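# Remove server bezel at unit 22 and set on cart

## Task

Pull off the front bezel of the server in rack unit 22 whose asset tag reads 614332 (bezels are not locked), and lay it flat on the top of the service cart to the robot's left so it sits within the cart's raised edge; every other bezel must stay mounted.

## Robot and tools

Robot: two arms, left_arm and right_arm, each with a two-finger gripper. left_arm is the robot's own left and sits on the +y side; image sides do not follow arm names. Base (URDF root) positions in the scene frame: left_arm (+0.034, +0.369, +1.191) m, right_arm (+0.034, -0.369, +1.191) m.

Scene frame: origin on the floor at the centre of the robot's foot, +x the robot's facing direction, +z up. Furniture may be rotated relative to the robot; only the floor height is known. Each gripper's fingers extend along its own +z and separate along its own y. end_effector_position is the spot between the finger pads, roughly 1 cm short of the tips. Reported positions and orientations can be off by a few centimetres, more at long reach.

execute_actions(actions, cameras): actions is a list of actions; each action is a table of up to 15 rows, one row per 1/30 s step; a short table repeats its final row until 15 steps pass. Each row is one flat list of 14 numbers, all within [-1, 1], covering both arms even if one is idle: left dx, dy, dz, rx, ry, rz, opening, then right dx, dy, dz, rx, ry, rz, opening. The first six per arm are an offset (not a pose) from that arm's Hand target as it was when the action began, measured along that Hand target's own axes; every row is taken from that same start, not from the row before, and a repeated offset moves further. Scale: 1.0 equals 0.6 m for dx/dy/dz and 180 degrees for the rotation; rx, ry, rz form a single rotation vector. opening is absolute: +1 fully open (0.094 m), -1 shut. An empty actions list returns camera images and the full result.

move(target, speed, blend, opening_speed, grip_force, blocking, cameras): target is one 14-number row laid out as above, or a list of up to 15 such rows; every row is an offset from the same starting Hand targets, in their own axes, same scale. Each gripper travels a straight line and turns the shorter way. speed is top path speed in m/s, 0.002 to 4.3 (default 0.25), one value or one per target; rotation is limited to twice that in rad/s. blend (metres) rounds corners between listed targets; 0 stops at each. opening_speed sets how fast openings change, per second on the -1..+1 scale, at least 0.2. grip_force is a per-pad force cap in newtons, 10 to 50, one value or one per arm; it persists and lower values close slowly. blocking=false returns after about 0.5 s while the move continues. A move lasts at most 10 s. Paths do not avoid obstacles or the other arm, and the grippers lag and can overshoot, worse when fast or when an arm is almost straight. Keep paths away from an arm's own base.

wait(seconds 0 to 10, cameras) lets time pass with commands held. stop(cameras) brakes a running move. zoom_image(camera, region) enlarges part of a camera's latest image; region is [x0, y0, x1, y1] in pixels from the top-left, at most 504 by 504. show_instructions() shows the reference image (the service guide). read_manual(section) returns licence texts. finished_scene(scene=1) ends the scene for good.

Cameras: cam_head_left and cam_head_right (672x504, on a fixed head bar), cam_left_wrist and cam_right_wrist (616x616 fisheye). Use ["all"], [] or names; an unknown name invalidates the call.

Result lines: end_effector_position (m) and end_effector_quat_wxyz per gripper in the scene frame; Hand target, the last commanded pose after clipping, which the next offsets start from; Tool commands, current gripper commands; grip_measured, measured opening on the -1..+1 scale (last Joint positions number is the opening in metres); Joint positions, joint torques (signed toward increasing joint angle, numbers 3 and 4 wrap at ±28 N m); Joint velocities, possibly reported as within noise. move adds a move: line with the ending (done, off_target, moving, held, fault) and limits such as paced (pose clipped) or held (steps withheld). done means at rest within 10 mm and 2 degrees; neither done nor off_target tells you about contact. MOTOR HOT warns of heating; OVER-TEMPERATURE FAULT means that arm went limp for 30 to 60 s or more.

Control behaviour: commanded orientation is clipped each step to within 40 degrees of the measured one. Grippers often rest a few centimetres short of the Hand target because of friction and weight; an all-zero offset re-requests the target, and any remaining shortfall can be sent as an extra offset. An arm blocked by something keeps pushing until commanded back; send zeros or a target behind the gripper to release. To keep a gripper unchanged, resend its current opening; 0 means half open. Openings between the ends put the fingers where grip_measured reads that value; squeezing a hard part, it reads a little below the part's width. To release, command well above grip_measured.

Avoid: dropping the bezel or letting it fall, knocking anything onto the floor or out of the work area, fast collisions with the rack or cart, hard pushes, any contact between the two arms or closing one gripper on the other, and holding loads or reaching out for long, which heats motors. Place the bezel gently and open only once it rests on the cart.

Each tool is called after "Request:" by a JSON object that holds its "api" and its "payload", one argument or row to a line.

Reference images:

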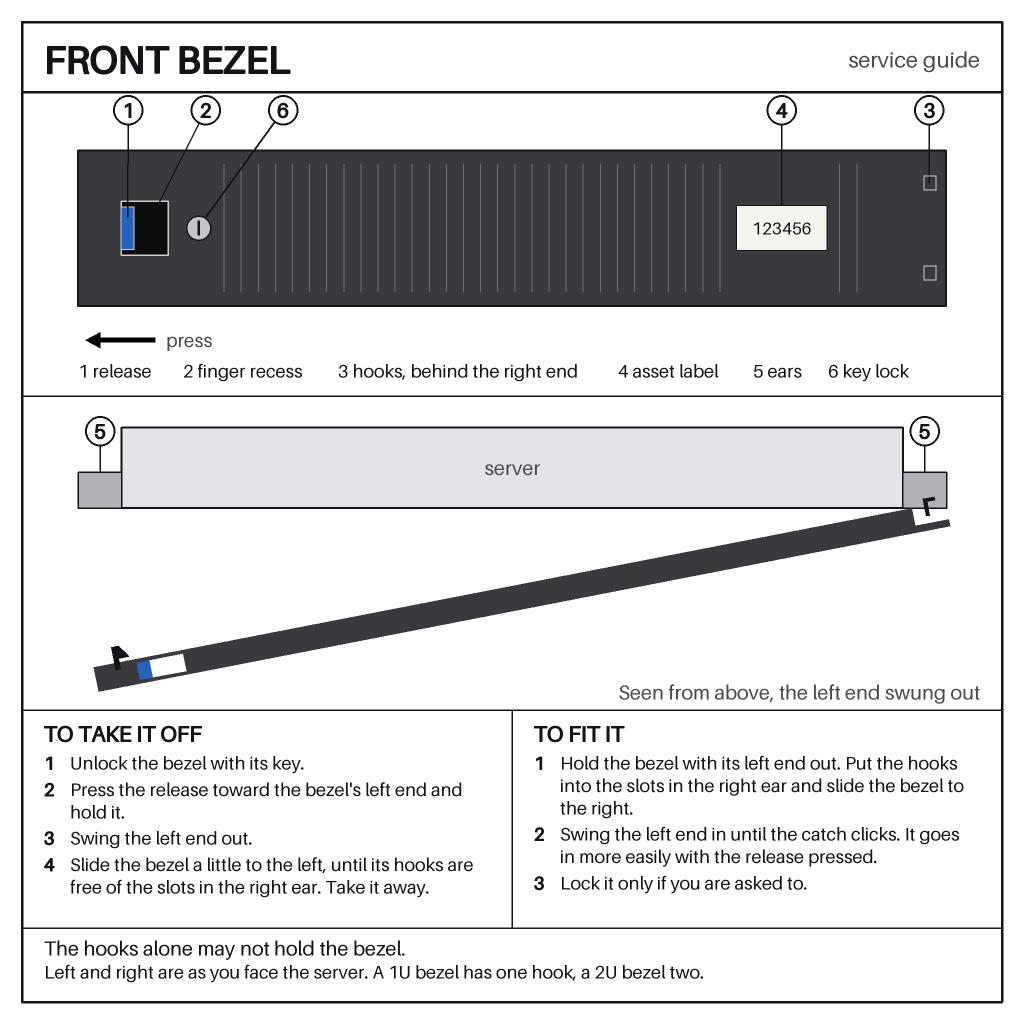

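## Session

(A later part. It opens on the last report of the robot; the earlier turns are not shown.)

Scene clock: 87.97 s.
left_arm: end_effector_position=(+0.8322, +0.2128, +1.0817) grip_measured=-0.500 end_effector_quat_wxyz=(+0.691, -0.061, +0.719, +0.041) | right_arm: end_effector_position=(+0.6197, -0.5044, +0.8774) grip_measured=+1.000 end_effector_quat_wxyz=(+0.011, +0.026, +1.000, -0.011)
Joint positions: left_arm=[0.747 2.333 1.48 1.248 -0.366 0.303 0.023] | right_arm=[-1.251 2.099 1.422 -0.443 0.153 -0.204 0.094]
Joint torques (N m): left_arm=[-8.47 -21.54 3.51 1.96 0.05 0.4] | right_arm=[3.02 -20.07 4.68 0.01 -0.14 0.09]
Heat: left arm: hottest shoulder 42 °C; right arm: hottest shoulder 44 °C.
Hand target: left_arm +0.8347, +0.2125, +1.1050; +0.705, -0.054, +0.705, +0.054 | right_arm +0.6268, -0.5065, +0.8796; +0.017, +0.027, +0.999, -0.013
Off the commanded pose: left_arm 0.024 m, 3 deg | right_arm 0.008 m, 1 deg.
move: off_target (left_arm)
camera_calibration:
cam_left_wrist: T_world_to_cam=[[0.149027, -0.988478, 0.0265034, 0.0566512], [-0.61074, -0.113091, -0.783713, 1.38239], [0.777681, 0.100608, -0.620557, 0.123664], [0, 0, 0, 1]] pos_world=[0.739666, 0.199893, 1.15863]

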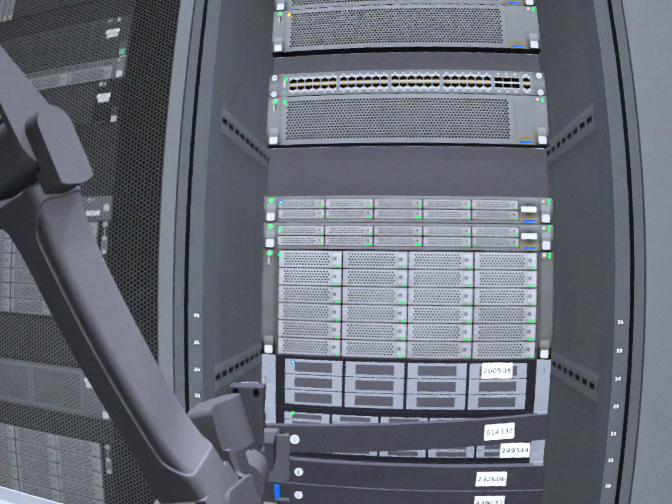

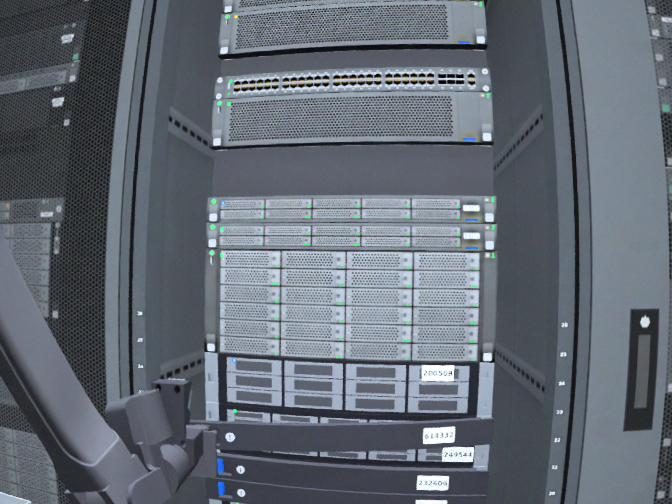

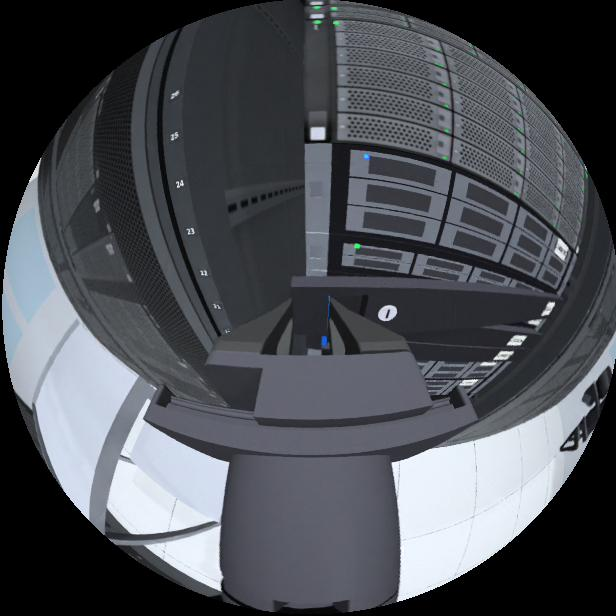

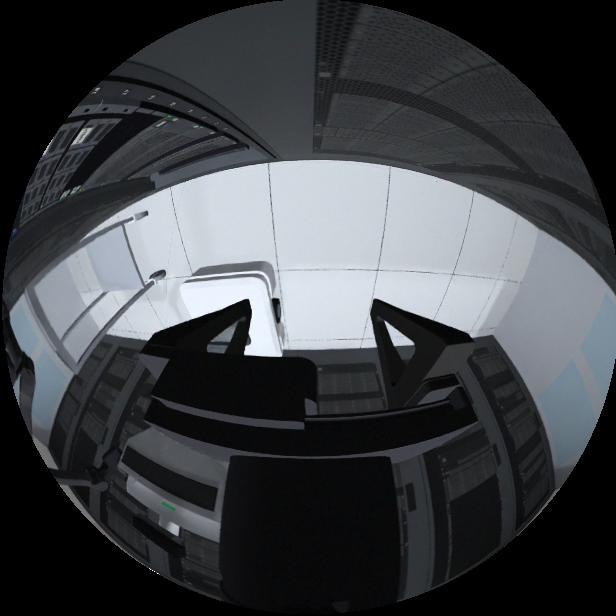

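Request:
{"api": "move", "payload": {
  "target": [0,0,0,0,0,0,-0.62,0.024,0.4185,-0.3117,-0.4135,-0.3233,0.3461,1],
  "cameras": ["all"],
  "speed": 0.35
}}

Scene clock: 93.13 s.
left_arm: end_effector_position=(+0.8322, +0.2128, +1.0817) grip_measured=-0.500 end_effector_quat_wxyz=(+0.691, -0.061, +0.719, +0.041) | right_arm: end_effector_position=(+0.6174, -0.2526, +1.0548) grip_measured=+1.000 end_effector_quat_wxyz=(+0.410, +0.478, +0.594, +0.500)
Joint positions: left_arm=[0.747 2.333 1.48 1.248 -0.366 0.303 0.023] | right_arm=[-0.857 2.182 0.787 1.559 -0.037 1.265 0.094]
Joint torques (N m): left_arm=[-8.53 -21.42 3.48 1.85 0.05 0.39] | right_arm=[5.07 -14.74 0.59 2.07 -0.17 0.14]
Heat: left arm: hottest shoulder 43 °C; right arm: hottest shoulder 44 °C.
Hand target: left_arm +0.8348, +0.2125, +1.1050; +0.705, -0.054, +0.705, +0.054 | right_arm +0.6199, -0.2502, +1.0597; +0.459, +0.459, +0.538, +0.538
Off the commanded pose: left_arm 0.023 m, 3 deg | right_arm 0.006 m, 10 deg.
joint sent to its limit (right arm) — joint 4 (wrist pitch), upper limit. The joint targets are off in orientation, not in position.
move: off_target (left_arm, right_arm)
camera_calibration:
cam_left_wrist: T_world_to_cam=[[0.149027, -0.988478, 0.0265034, 0.0566512], [-0.61074, -0.113091, -0.783713, 1.38239], [0.777681, 0.100608, -0.620557, 0.123664], [0, 0, 0, 1]] pos_world=[0.739666, 0.199893, 1.15863]
cam_right_wrist: T_world_to_cam=[[-0.12146, -0.0803074, -0.989342, 1.09864], [-0.741218, 0.670266, 0.036591, 0.591466], [0.660184, 0.737763, -0.140936, 0.0541671], [0, 0, 0, 1]] pos_world=[0.536086, -0.348173, 1.07292]

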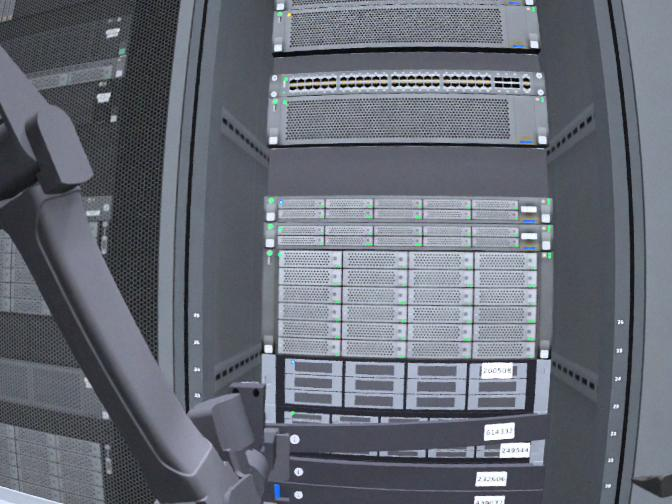

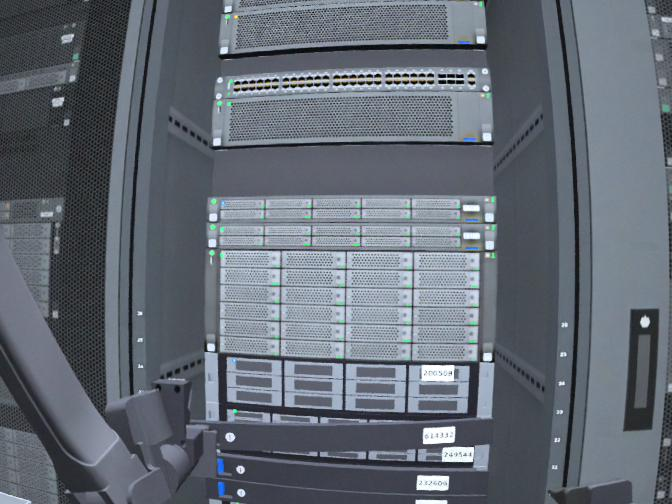

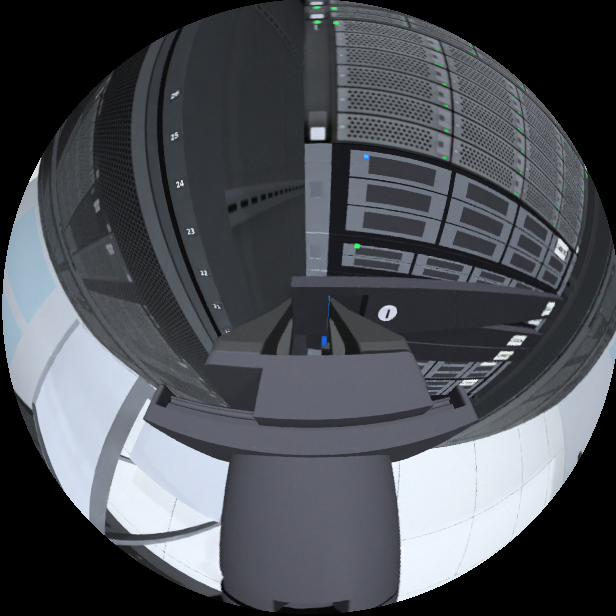

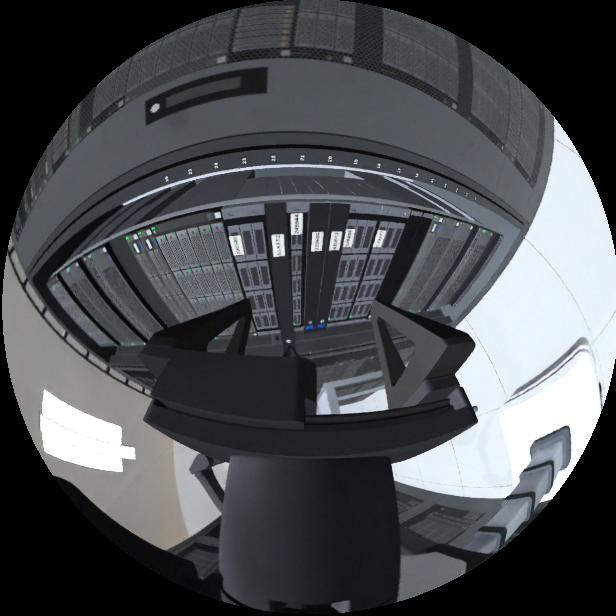

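Request:
{"api": "zoom_image", "payload": {
  "camera": "cam_right_wrist",
  "region": [220, 200, 380, 360]
}}

Scaled by 3.150 from the camera's 616x616 image, which has a finer 880x880 frame.

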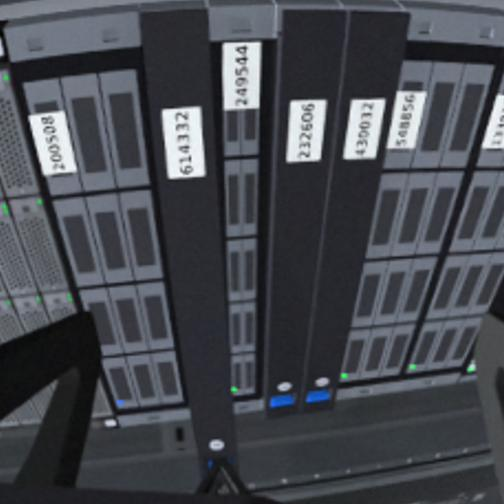

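Request:
{"api": "move", "payload": {
  "target": [0,0,0,0,0,0,-0.62,0.1068,0.0355,0.3493,0,0,0,0.5],
  "cameras": ["all"],
  "speed": 0.2
}}

Request:
{"api": "zoom_image", "payload": {
  "camera": "cam_right_wrist",
  "region": [220, 200, 400, 380]
}}

Scene clock: 96.67 s.
left_arm: end_effector_position=(+0.8322, +0.2128, +1.0817) grip_measured=-0.500 end_effector_quat_wxyz=(+0.691, -0.061, +0.719, +0.041) | right_arm: end_effector_position=(+0.8105, -0.1614, +1.0838) grip_measured=+0.503 end_effector_quat_wxyz=(+0.455, +0.463, +0.537, +0.538)
Joint positions: left_arm=[0.747 2.333 1.48 1.248 -0.366 0.303 0.023] | right_arm=[-0.741 2.314 1.407 1.238 0.076 1.257 0.071]
Joint torques (N m): left_arm=[-8.59 -21.42 3.48 1.85 0.05 0.38] | right_arm=[7.36 -18.73 6.48 1.03 -0.21 -0.1]
Heat: left arm: hottest shoulder 44 °C; right arm: hottest shoulder 44 °C.
Hand target: left_arm +0.8348, +0.2125, +1.1050; +0.705, -0.054, +0.705, +0.054 | right_arm +0.8170, -0.1542, +1.0811; +0.459, +0.459, +0.538, +0.538
Off the commanded pose: left_arm 0.023 m, 3 deg | right_arm 0.010 m, 1 deg.
move: off_target (left_arm)
camera_calibration:
cam_left_wrist: T_world_to_cam=[[0.149027, -0.988478, 0.0265034, 0.0566512], [-0.61074, -0.113091, -0.783713, 1.38239], [0.777681, 0.100608, -0.620557, 0.123664], [0, 0, 0, 1]] pos_world=[0.739666, 0.199893, 1.15863]
cam_right_wrist: T_world_to_cam=[[0.0269465, -0.0302972, -0.999178, 1.05656], [-0.704743, 0.708307, -0.0404834, 0.732502], [0.708951, 0.705254, -0.00226535, -0.331583], [0, 0, 0, 1]] pos_world=[0.722831, -0.252975, 1.0846]

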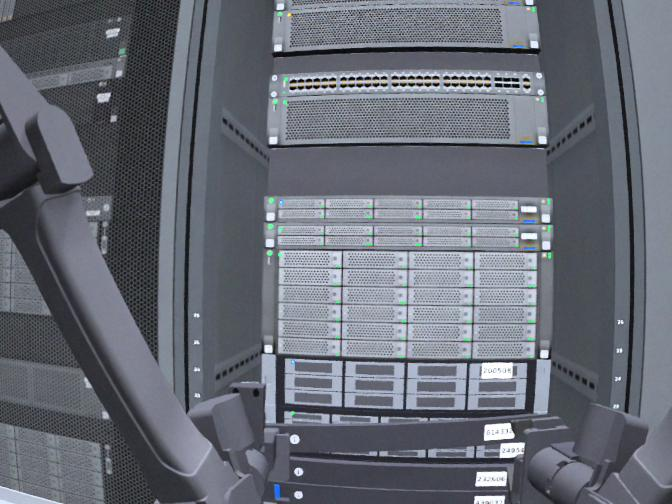

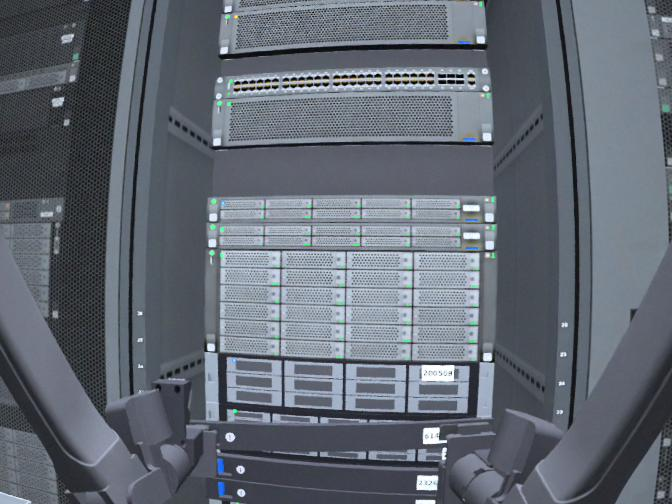

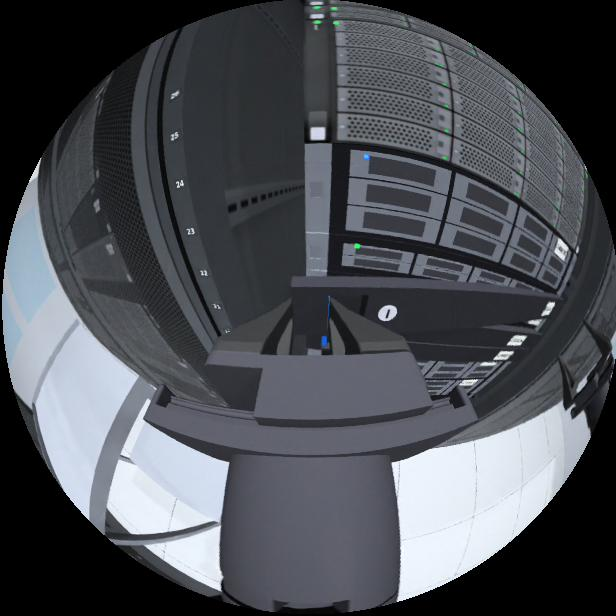

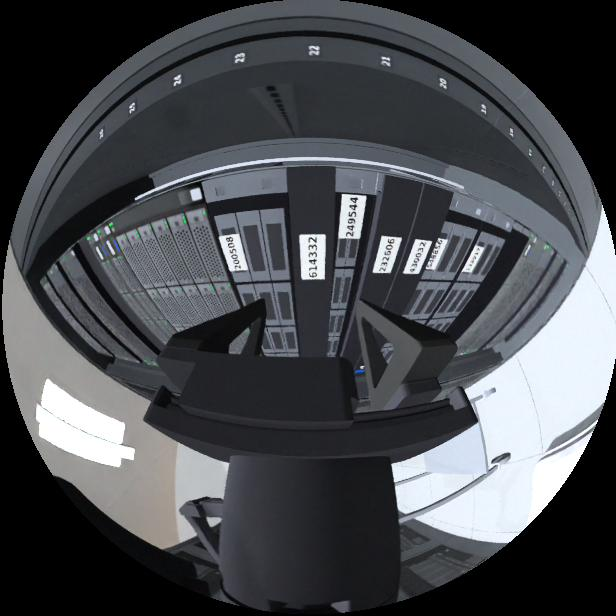

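Scaled by 2.800 from the camera's 616x616 image, which has a finer 880x880 frame.

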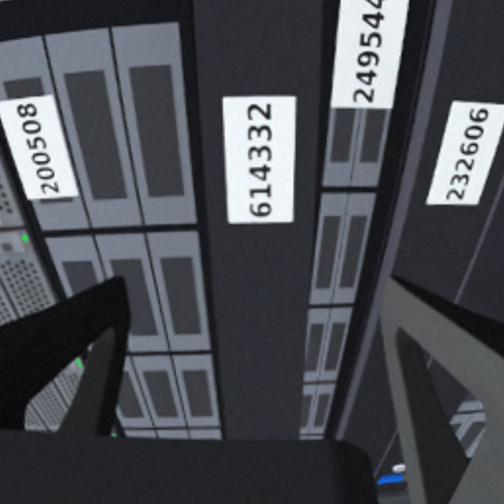

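Request:
{"api": "move", "payload": {
  "target": [0,0,0,0,0,0,-0.62,0.01,-0.002,0.142,0,0,0,0.5],
  "cameras": ["cam_right_wrist","cam_head_right"],
  "speed": 0.06
}}

Request:
{"api": "zoom_image", "payload": {
  "camera": "cam_right_wrist",
  "region": [220, 200, 400, 380]
}}

Scene clock: 108.77 s.
left_arm: end_effector_position=(+0.8322, +0.2128, +1.0817) grip_measured=-0.500 end_effector_quat_wxyz=(+0.691, -0.061, +0.719, +0.041) | right_arm: end_effector_position=(+0.8923, -0.1409, +1.0809) grip_measured=+0.503 end_effector_quat_wxyz=(+0.454, +0.464, +0.539, +0.537)
Joint positions: left_arm=[0.747 2.333 1.48 1.248 -0.366 0.303 0.023] | right_arm=[-0.741 2.416 1.724 1.018 0.076 1.257 0.071]
Joint torques (N m): left_arm=[-8.53 -21.3 3.48 1.83 0.04 0.39] | right_arm=[8.18 -20.78 8.79 1.02 -0.29 -0.09]
Heat: left arm: hottest shoulder 45 °C; right arm: hottest shoulder 44 °C.
Hand target: left_arm +0.8348, +0.2125, +1.1050; +0.705, -0.054, +0.705, +0.054 | right_arm +0.9002, -0.1349, +1.0798; +0.459, +0.459, +0.538, +0.538
Off the commanded pose: left_arm 0.023 m, 3 deg | right_arm 0.010 m, 1 deg.
move: off_target (left_arm)
camera_calibration:
cam_right_wrist: T_world_to_cam=[[0.0216948, -0.0315556, -0.999267, 1.05671], [-0.706256, 0.706954, -0.0376581, 0.77353], [0.707624, 0.706555, -0.00694912, -0.397604], [0, 0, 0, 1]] pos_world=[0.804739, -0.232576, 1.08231]
Images, in order (width x height): cam_head_right 672x504, cam_right_wrist 616x616.

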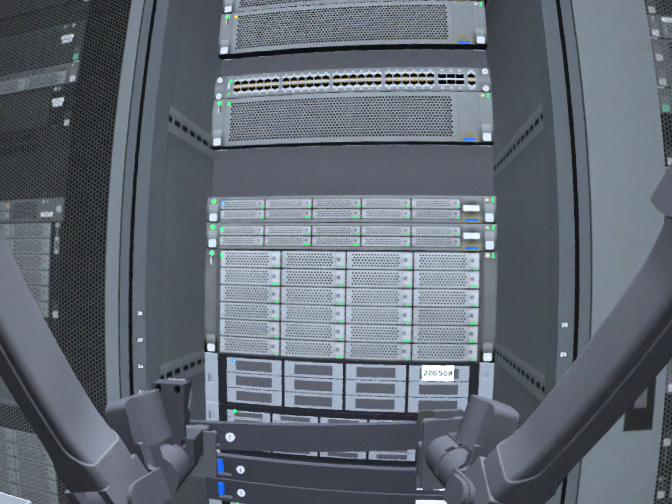

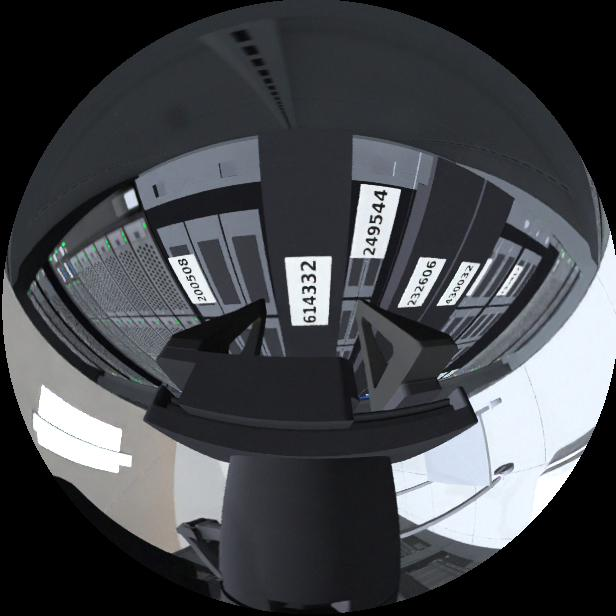

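Scaled by 2.800 from the camera's 616x616 image, which has a finer 880x880 frame.

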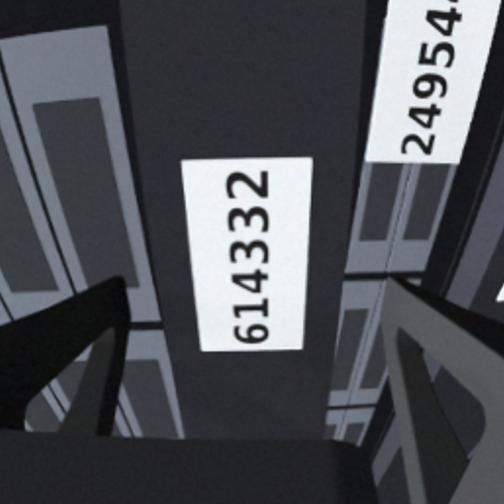

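Request:
{"api": "move", "payload": {
  "target": [0,0,0,0,0,0,-0.62,0,-0.001,0.013,0,0,0,0.5],
  "cameras": [],
  "speed": 0.06
}}

Request:
{"api": "move", "payload": {
  "target": [0,0,0,0,0,0,-0.62,0,0,0,0,0,0,-0.25],
  "cameras": ["cam_right_wrist","cam_head_right"],
  "speed": 0.06,
  "opening_speed": 0.3
}}

Scene clock: 110.27 s.
left_arm: end_effector_position=(+0.8322, +0.2128, +1.0817) grip_measured=-0.500 end_effector_quat_wxyz=(+0.691, -0.061, +0.719, +0.041) | right_arm: end_effector_position=(+0.9000, -0.1390, +1.0809) grip_measured=+0.503 end_effector_quat_wxyz=(+0.454, +0.464, +0.539, +0.537)
Joint positions: left_arm=[0.747 2.333 1.48 1.248 -0.366 0.303 0.023] | right_arm=[-0.741 2.429 1.757 0.997 0.076 1.257 0.071]
Joint torques (N m): left_arm=[-8.53 -21.42 3.48 1.87 0.04 0.39] | right_arm=[7.94 -21.19 8.99 1.06 -0.32 -0.08]
Heat: left arm: hottest shoulder 45 °C; right arm: hottest shoulder 45 °C.
Hand target: left_arm +0.8348, +0.2125, +1.1050; +0.705, -0.054, +0.705, +0.054 | right_arm +0.9079, -0.1337, +1.0792; +0.459, +0.459, +0.538, +0.538
Off the commanded pose: left_arm 0.023 m, 3 deg | right_arm 0.010 m, 1 deg.
move: off_target (left_arm)
No camera images: "cameras" was empty.

Scene clock: 112.97 s.
left_arm: end_effector_position=(+0.8323, +0.2129, +1.0820) grip_measured=-0.500 end_effector_quat_wxyz=(+0.691, -0.061, +0.719, +0.041) | right_arm: end_effector_position=(+0.9009, -0.1391, +1.0817) grip_measured=-0.070 end_effector_quat_wxyz=(+0.457, +0.462, +0.539, +0.536)
Joint positions: left_arm=[0.747 2.333 1.48 1.248 -0.366 0.304 0.023] | right_arm=[-0.741 2.429 1.761 0.996 0.076 1.25 0.044]
Joint torques (N m): left_arm=[-8.59 -21.3 3.51 1.84 0.06 0.39] | right_arm=[7.94 -21.01 8.81 1.02 -0.34 -0.03]
Heat: left arm: hottest shoulder 46 °C; right arm: hottest shoulder 45 °C.
Hand target: left_arm +0.8348, +0.2125, +1.1051; +0.705, -0.054, +0.705, +0.054 | right_arm +0.9080, -0.1338, +1.0794; +0.459, +0.459, +0.538, +0.538
Off the commanded pose: left_arm 0.023 m, 3 deg | right_arm 0.009 m, 0 deg.
move: off_target (left_arm)
camera_calibration:
cam_right_wrist: T_world_to_cam=[[0.0252965, -0.038099, -0.998954, 1.05291], [-0.705561, 0.707229, -0.0448398, 0.785641], [0.708198, 0.705957, -0.00899073, -0.403349], [0, 0, 0, 1]] pos_world=[0.813334, -0.230767, 1.08341]
Images, in order (width x height): cam_head_right 672x504, cam_right_wrist 616x616.

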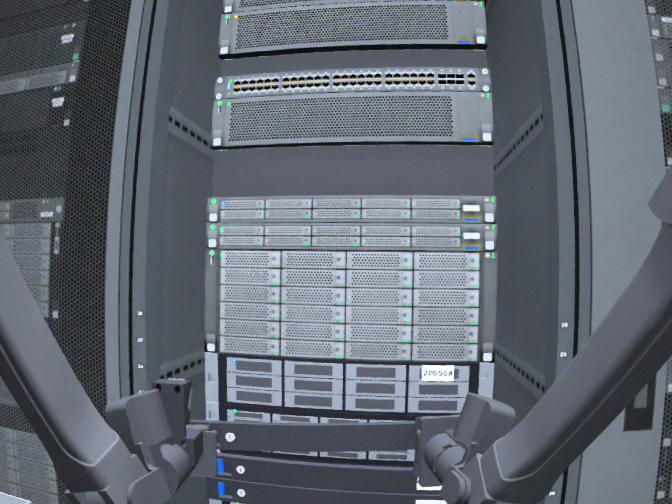

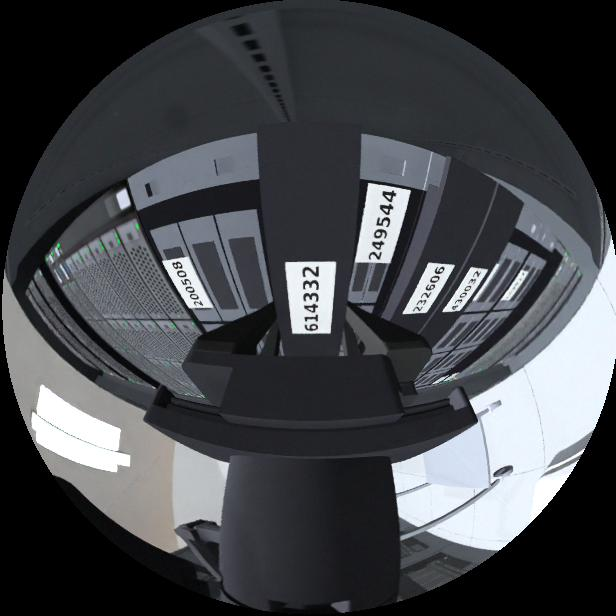

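Request:
{"api": "move", "payload": {
  "target": [0,0.055,0,0,0,0,-0.62,0.055,0,0,0,0,0,-0.25],
  "cameras": ["cam_right_wrist","cam_head_left"],
  "speed": 0.04
}}

Request:
{"api": "zoom_image", "payload": {
  "camera": "cam_right_wrist",
  "region": [220, 100, 400, 280]
}}

Scene clock: 114.77 s.
left_arm: end_effector_position=(+0.8261, +0.2192, +1.0876) grip_measured=-0.502 end_effector_quat_wxyz=(+0.691, -0.050, +0.720, +0.036) | right_arm: end_effector_position=(+0.8992, -0.1318, +1.0828) grip_measured=-0.072 end_effector_quat_wxyz=(+0.461, +0.471, +0.533, +0.530)
Joint positions: left_arm=[0.756 2.303 1.436 1.253 -0.336 0.305 0.023] | right_arm=[-0.725 2.436 1.767 1.001 0.117 1.25 0.044]
Joint torques (N m): left_arm=[-5.3 -21.19 2.91 2.15 0.53 0.21] | right_arm=[10.23 -19.43 9.87 1.02 -0.4 -0.14]
Heat: left arm: hottest shoulder 46 °C; right arm: hottest shoulder 45 °C.
Hand target: left_arm +0.8298, +0.2450, +1.1051; +0.705, -0.054, +0.705, +0.053 | right_arm +0.9028, -0.1011, +1.0793; +0.459, +0.459, +0.538, +0.538
Off the commanded pose: left_arm 0.031 m, 3 deg | right_arm 0.031 m, 2 deg.
move: off_target (left_arm, right_arm)
camera_calibration:
cam_right_wrist: T_world_to_cam=[[0.0192381, -0.0339027, -0.99924, 1.06052], [-0.687374, 0.725318, -0.0378427, 0.757738], [0.726049, 0.687579, -0.00935008, -0.425418], [0, 0, 0, 1]] pos_world=[0.809321, -0.221138, 1.08441]
Images, in order (width x height): cam_head_left 672x504, cam_right_wrist 616x616.

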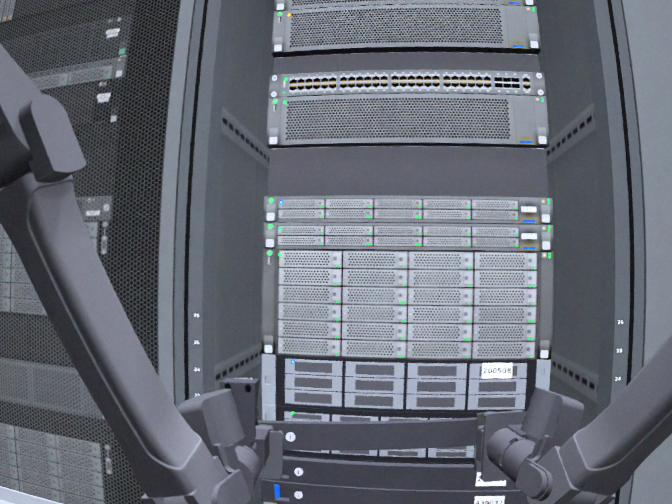

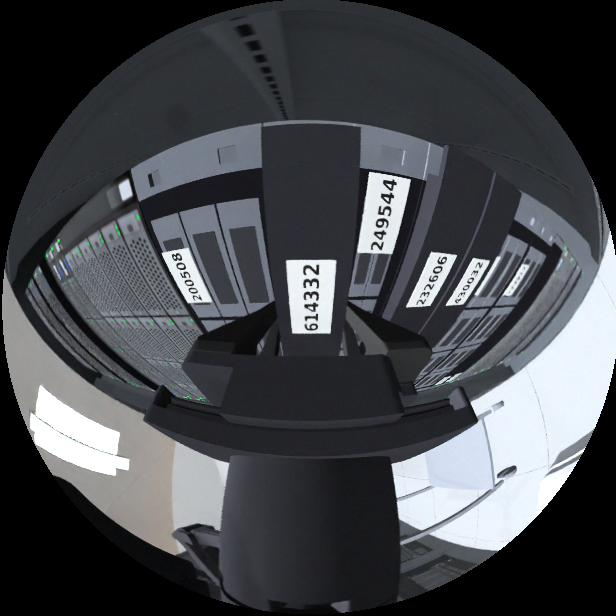

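Scaled by 2.800 from the camera's 616x616 image, which has a finer 880x880 frame.

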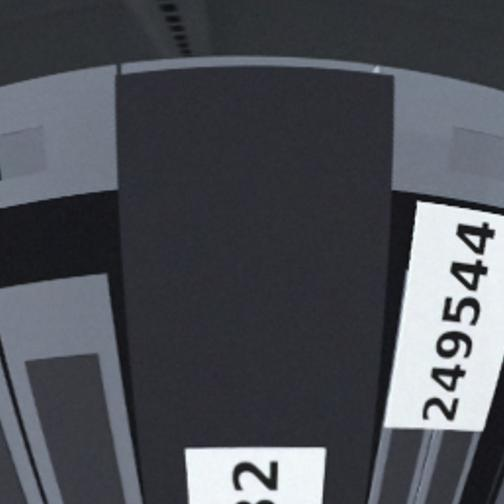

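Request:
{"api": "move", "payload": {
  "target": [0,0.02,0,0,0,0,-0.62,0.02,0,0,0,0,0,-0.25],
  "cameras": ["cam_right_wrist"],
  "speed": 0.04
}}

Request:
{"api": "zoom_image", "payload": {
  "camera": "cam_right_wrist",
  "region": [220, 100, 400, 280]
}}

Scene clock: 115.80 s.
left_arm: end_effector_position=(+0.8237, +0.2197, +1.0886) grip_measured=-0.502 end_effector_quat_wxyz=(+0.692, -0.043, +0.720, +0.031) | right_arm: end_effector_position=(+0.8987, -0.1317, +1.0832) grip_measured=-0.072 end_effector_quat_wxyz=(+0.466, +0.476, +0.528, +0.527)
Joint positions: left_arm=[0.76 2.294 1.42 1.253 -0.316 0.305 0.023] | right_arm=[-0.72 2.44 1.77 1.011 0.137 1.249 0.044]
Joint torques (N m): left_arm=[-4.19 -21.66 2.44 2.3 0.35 0.15] | right_arm=[11.05 -19.08 10 0.8 -0.62 -0.19]
Heat: left arm: hottest shoulder 45 °C; right arm: hottest shoulder 45 °C.
Hand target: left_arm +0.8279, +0.2570, +1.1049; +0.705, -0.054, +0.705, +0.054 | right_arm +0.9010, -0.0894, +1.0794; +0.459, +0.459, +0.538, +0.538
Off the commanded pose: left_arm 0.041 m, 4 deg | right_arm 0.043 m, 3 deg.
move: off_target (left_arm, right_arm)
camera_calibration:
cam_right_wrist: T_world_to_cam=[[0.0210193, -0.032087, -0.999264, 1.05969], [-0.674603, 0.737209, -0.0378624, 0.747502], [0.737882, 0.674902, -0.00615031, -0.440874], [0, 0, 0, 1]] pos_world=[0.807306, -0.219516, 1.0845]
Images, in order (width x height): cam_right_wrist 616x616.

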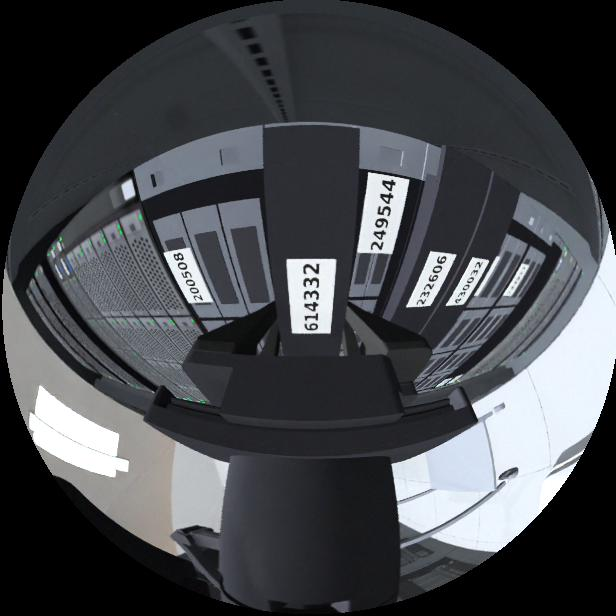

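Scaled by 2.800 from the camera's 616x616 image, which has a finer 880x880 frame.

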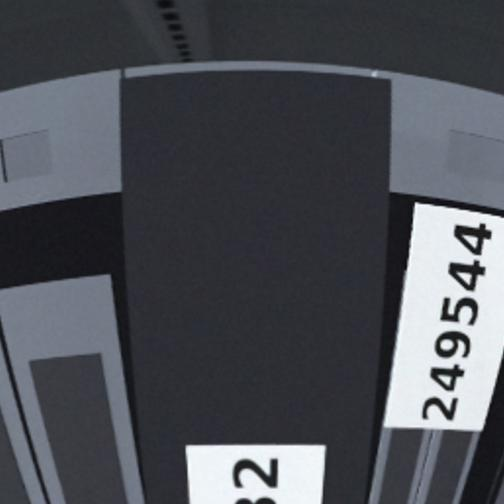

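Request:
{"api": "move", "payload": {
  "target": [0,-0.025,-0.055,0,0,0,-0.62,-0.025,0,-0.065,0,0,0,-0.25],
  "cameras": ["cam_right_wrist"],
  "speed": 0.04
}}

Request:
{"api": "zoom_image", "payload": {
  "camera": "cam_right_wrist",
  "region": [220, 100, 400, 280]
}}

Scene clock: 117.63 s.
left_arm: end_effector_position=(+0.7881, +0.2264, +1.0752) grip_measured=-0.502 end_effector_quat_wxyz=(+0.683, -0.046, +0.728, +0.043) | right_arm: end_effector_position=(+0.8686, -0.1230, +1.0637) grip_measured=-0.072 end_effector_quat_wxyz=(+0.452, +0.477, +0.537, +0.529)
Joint positions: left_arm=[0.758 2.286 1.319 1.331 -0.346 0.315 0.023] | right_arm=[-0.712 2.439 1.685 1.067 0.13 1.26 0.044]
Joint torques (N m): left_arm=[-6.83 -20.6 3.45 2.32 0.08 0.19] | right_arm=[9.17 -23.18 4.66 2.22 -0.82 -0.24]
Heat: left arm: hottest shoulder 45 °C; right arm: hottest shoulder 45 °C.
Hand target: left_arm +0.7977, +0.2372, +1.1051; +0.705, -0.055, +0.705, +0.054 | right_arm +0.8647, -0.1101, +1.0793; +0.459, +0.459, +0.538, +0.538
Off the commanded pose: left_arm 0.033 m, 4 deg | right_arm 0.021 m, 2 deg.
move: off_target (left_arm, right_arm)
camera_calibration:
cam_right_wrist: T_world_to_cam=[[-0.00124016, -0.0244567, -0.9997, 1.06177], [-0.692289, 0.721425, -0.0167901, 0.711005], [0.721619, 0.69206, -0.0178258, -0.395936], [0, 0, 0, 1]] pos_world=[0.779253, -0.212958, 1.06633]
Images, in order (width x height): cam_right_wrist 616x616.

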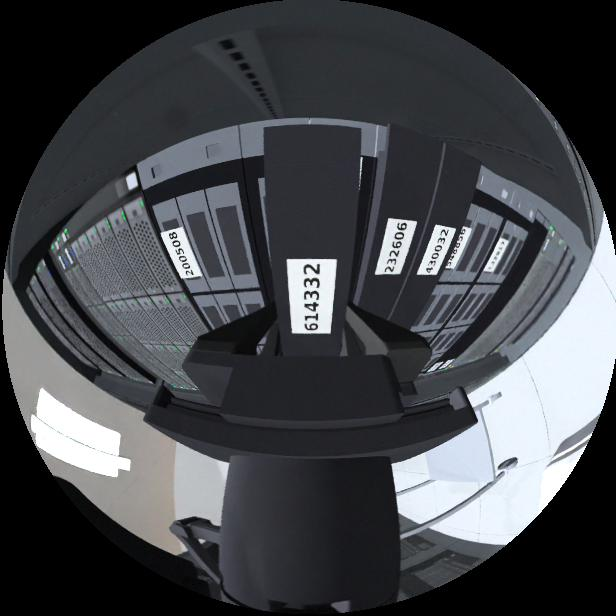

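Scaled by 2.800 from the camera's 616x616 image, which has a finer 880x880 frame.

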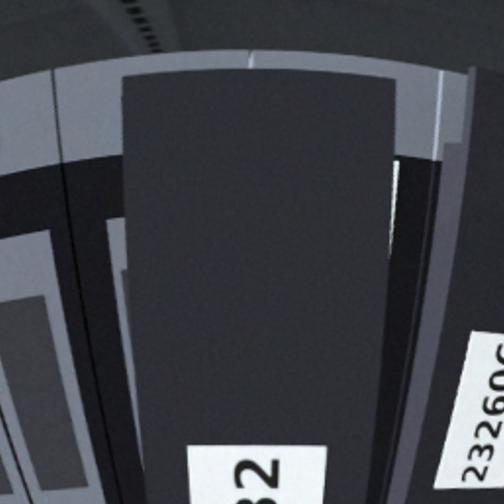

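Request:
{"api": "move", "payload": {
  "target": [-0.01,0,-0.18,0,0,0,-0.62,0,0.02,-0.18,0,0,0,-0.25],
  "cameras": ["all"],
  "speed": 0.1
}}

Scene clock: 119.70 s.
left_arm: end_effector_position=(+0.6824, +0.2156, +1.0820) grip_measured=-0.502 end_effector_quat_wxyz=(+0.669, -0.041, +0.741, +0.043) | right_arm: end_effector_position=(+0.7579, -0.1341, +1.0665) grip_measured=-0.072 end_effector_quat_wxyz=(+0.443, +0.481, +0.540, +0.530)
Joint positions: left_arm=[0.69 2.232 1.021 1.545 -0.416 0.335 0.023] | right_arm=[-0.683 2.332 1.3 1.33 0.153 1.265 0.044]
Joint torques (N m): left_arm=[-7.12 -18.2 1.58 2.18 -0.1 0.16] | right_arm=[8.29 -21.36 2.48 2.29 -0.65 -0.36]
Heat: left arm: hottest shoulder 45 °C; right arm: hottest shoulder 45 °C.
Hand target: left_arm +0.6910, +0.2206, +1.1112; +0.705, -0.054, +0.705, +0.054 | right_arm +0.7580, -0.1270, +1.0914; +0.459, +0.459, +0.538, +0.538
Off the commanded pose: left_arm 0.031 m, 6 deg | right_arm 0.026 m, 3 deg.
joint sent to its limit (left arm) — joint 4 (wrist pitch), upper limit. The joint targets still meet the commanded pose.
move: off_target (left_arm, right_arm)
camera_calibration:
cam_left_wrist: T_world_to_cam=[[0.122985, -0.992369, -0.00881567, 0.138486], [-0.662418, -0.0754729, -0.745323, 1.27701], [0.738971, 0.0975034, -0.666645, 0.31699], [0, 0, 0, 1]] pos_world=[0.594634, 0.202901, 1.16432]
cam_right_wrist: T_world_to_cam=[[-0.0161271, -0.0147169, -0.999762, 1.07687], [-0.699055, 0.715067, 0.000750314, 0.627938], [0.714886, 0.6989, -0.0218199, -0.29802], [0, 0, 0, 1]] pos_world=[0.66938, -0.224884, 1.06964]

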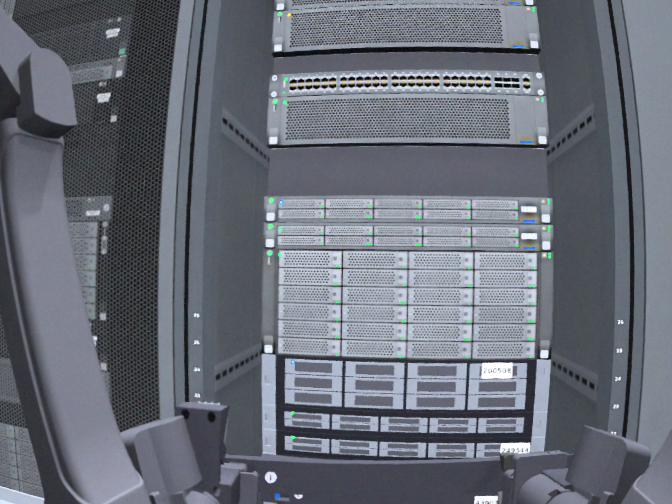

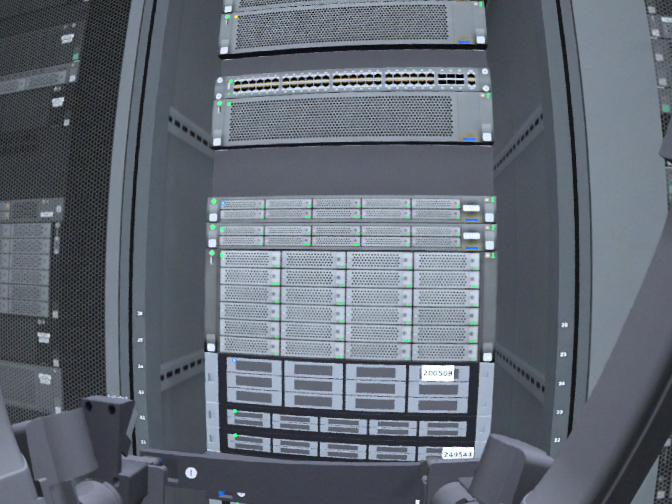

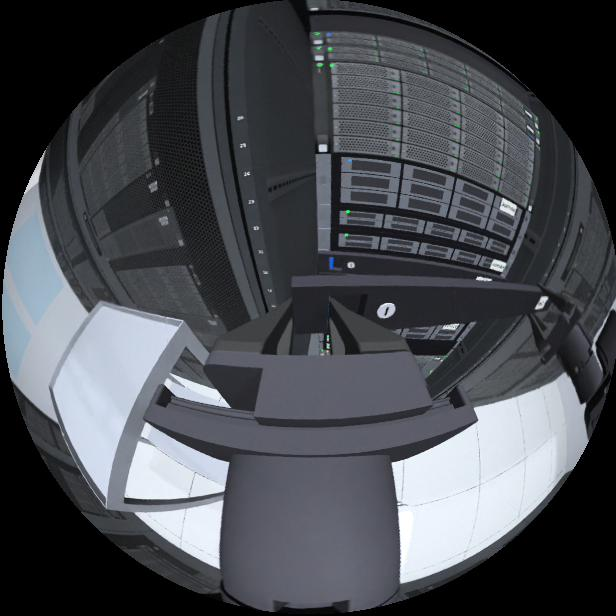

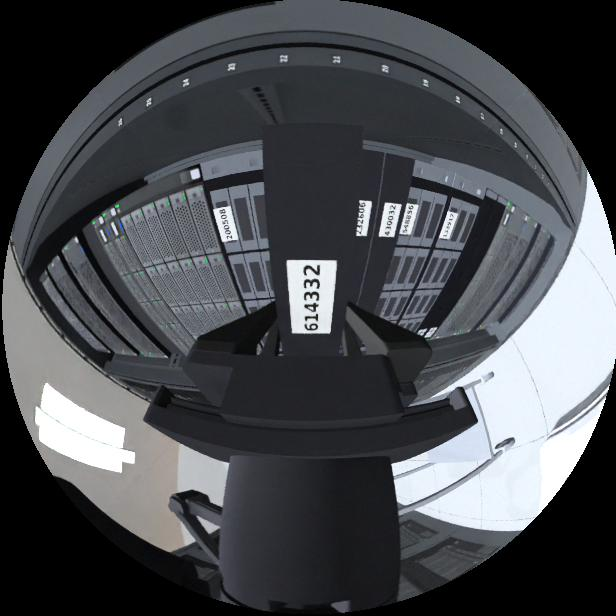

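Request:
{"api": "move", "payload": {
  "target": [0,0,0,0,0,0,-0.2,0,0,0,0,0,0,-0.3],
  "cameras": ["cam_left_wrist","cam_right_wrist"],
  "speed": 0.1,
  "opening_speed": 0.3
}}

Request:
{"api": "zoom_image", "payload": {
  "camera": "cam_left_wrist",
  "region": [260, 260, 380, 360]
}}

Scene clock: 122.03 s.
left_arm: end_effector_position=(+0.6830, +0.2181, +1.0841) grip_measured=-0.203 end_effector_quat_wxyz=(+0.669, -0.041, +0.740, +0.051) | right_arm: end_effector_position=(+0.7556, -0.1306, +1.0675) grip_measured=-0.072 end_effector_quat_wxyz=(+0.444, +0.478, +0.542, +0.530)
Joint positions: left_arm=[0.69 2.228 1.02 1.547 -0.427 0.348 0.037] | right_arm=[-0.677 2.332 1.297 1.333 0.155 1.256 0.044]
Joint torques (N m): left_arm=[-7.06 -17.9 1.68 2.13 0.41 0.07] | right_arm=[7.94 -21.42 2.7 2.17 -0.74 -0.28]
Heat: left arm: hottest shoulder 45 °C; right arm: hottest shoulder 45 °C.
Hand target: left_arm +0.6910, +0.2208, +1.1110; +0.705, -0.054, +0.705, +0.054 | right_arm +0.7581, -0.1270, +1.0914; +0.459, +0.459, +0.538, +0.538
Off the commanded pose: left_arm 0.028 m, 6 deg | right_arm 0.024 m, 3 deg.
joint sent to its limit (left arm) — joint 4 (wrist pitch), upper limit. The joint targets still meet the commanded pose.
move: off_target (left_arm, right_arm)
camera_calibration:
cam_left_wrist: T_world_to_cam=[[0.133983, -0.990769, -0.0206056, 0.145846], [-0.661688, -0.0739631, -0.746122, 1.27918], [0.737711, 0.113602, -0.66549, 0.313725], [0, 0, 0, 1]] pos_world=[0.595442, 0.203473, 1.16621]
cam_right_wrist: T_world_to_cam=[[-0.014045, -0.0218785, -0.999662, 1.07531], [-0.701752, 0.712398, -0.00573202, 0.632541], [0.712283, 0.701434, -0.0253589, -0.292709], [0, 0, 0, 1]] pos_world=[0.667481, -0.221779, 1.07115]
Images, in order (width x height): cam_left_wrist 616x616, cam_right_wrist 616x616.

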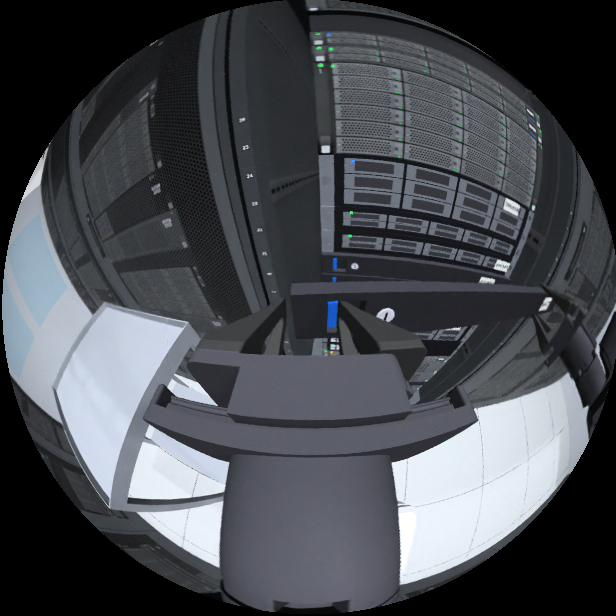

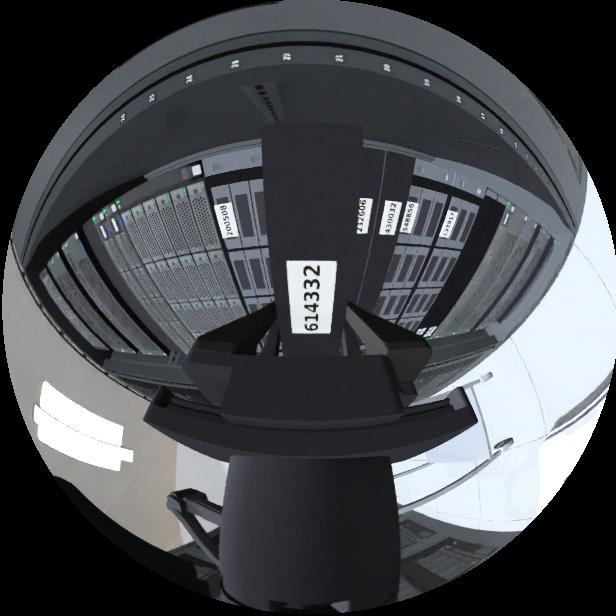

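Scaled by 4.200 from the camera's 616x616 image, which has a finer 880x880 frame.

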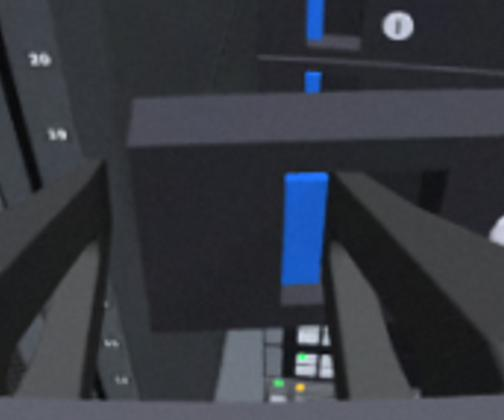

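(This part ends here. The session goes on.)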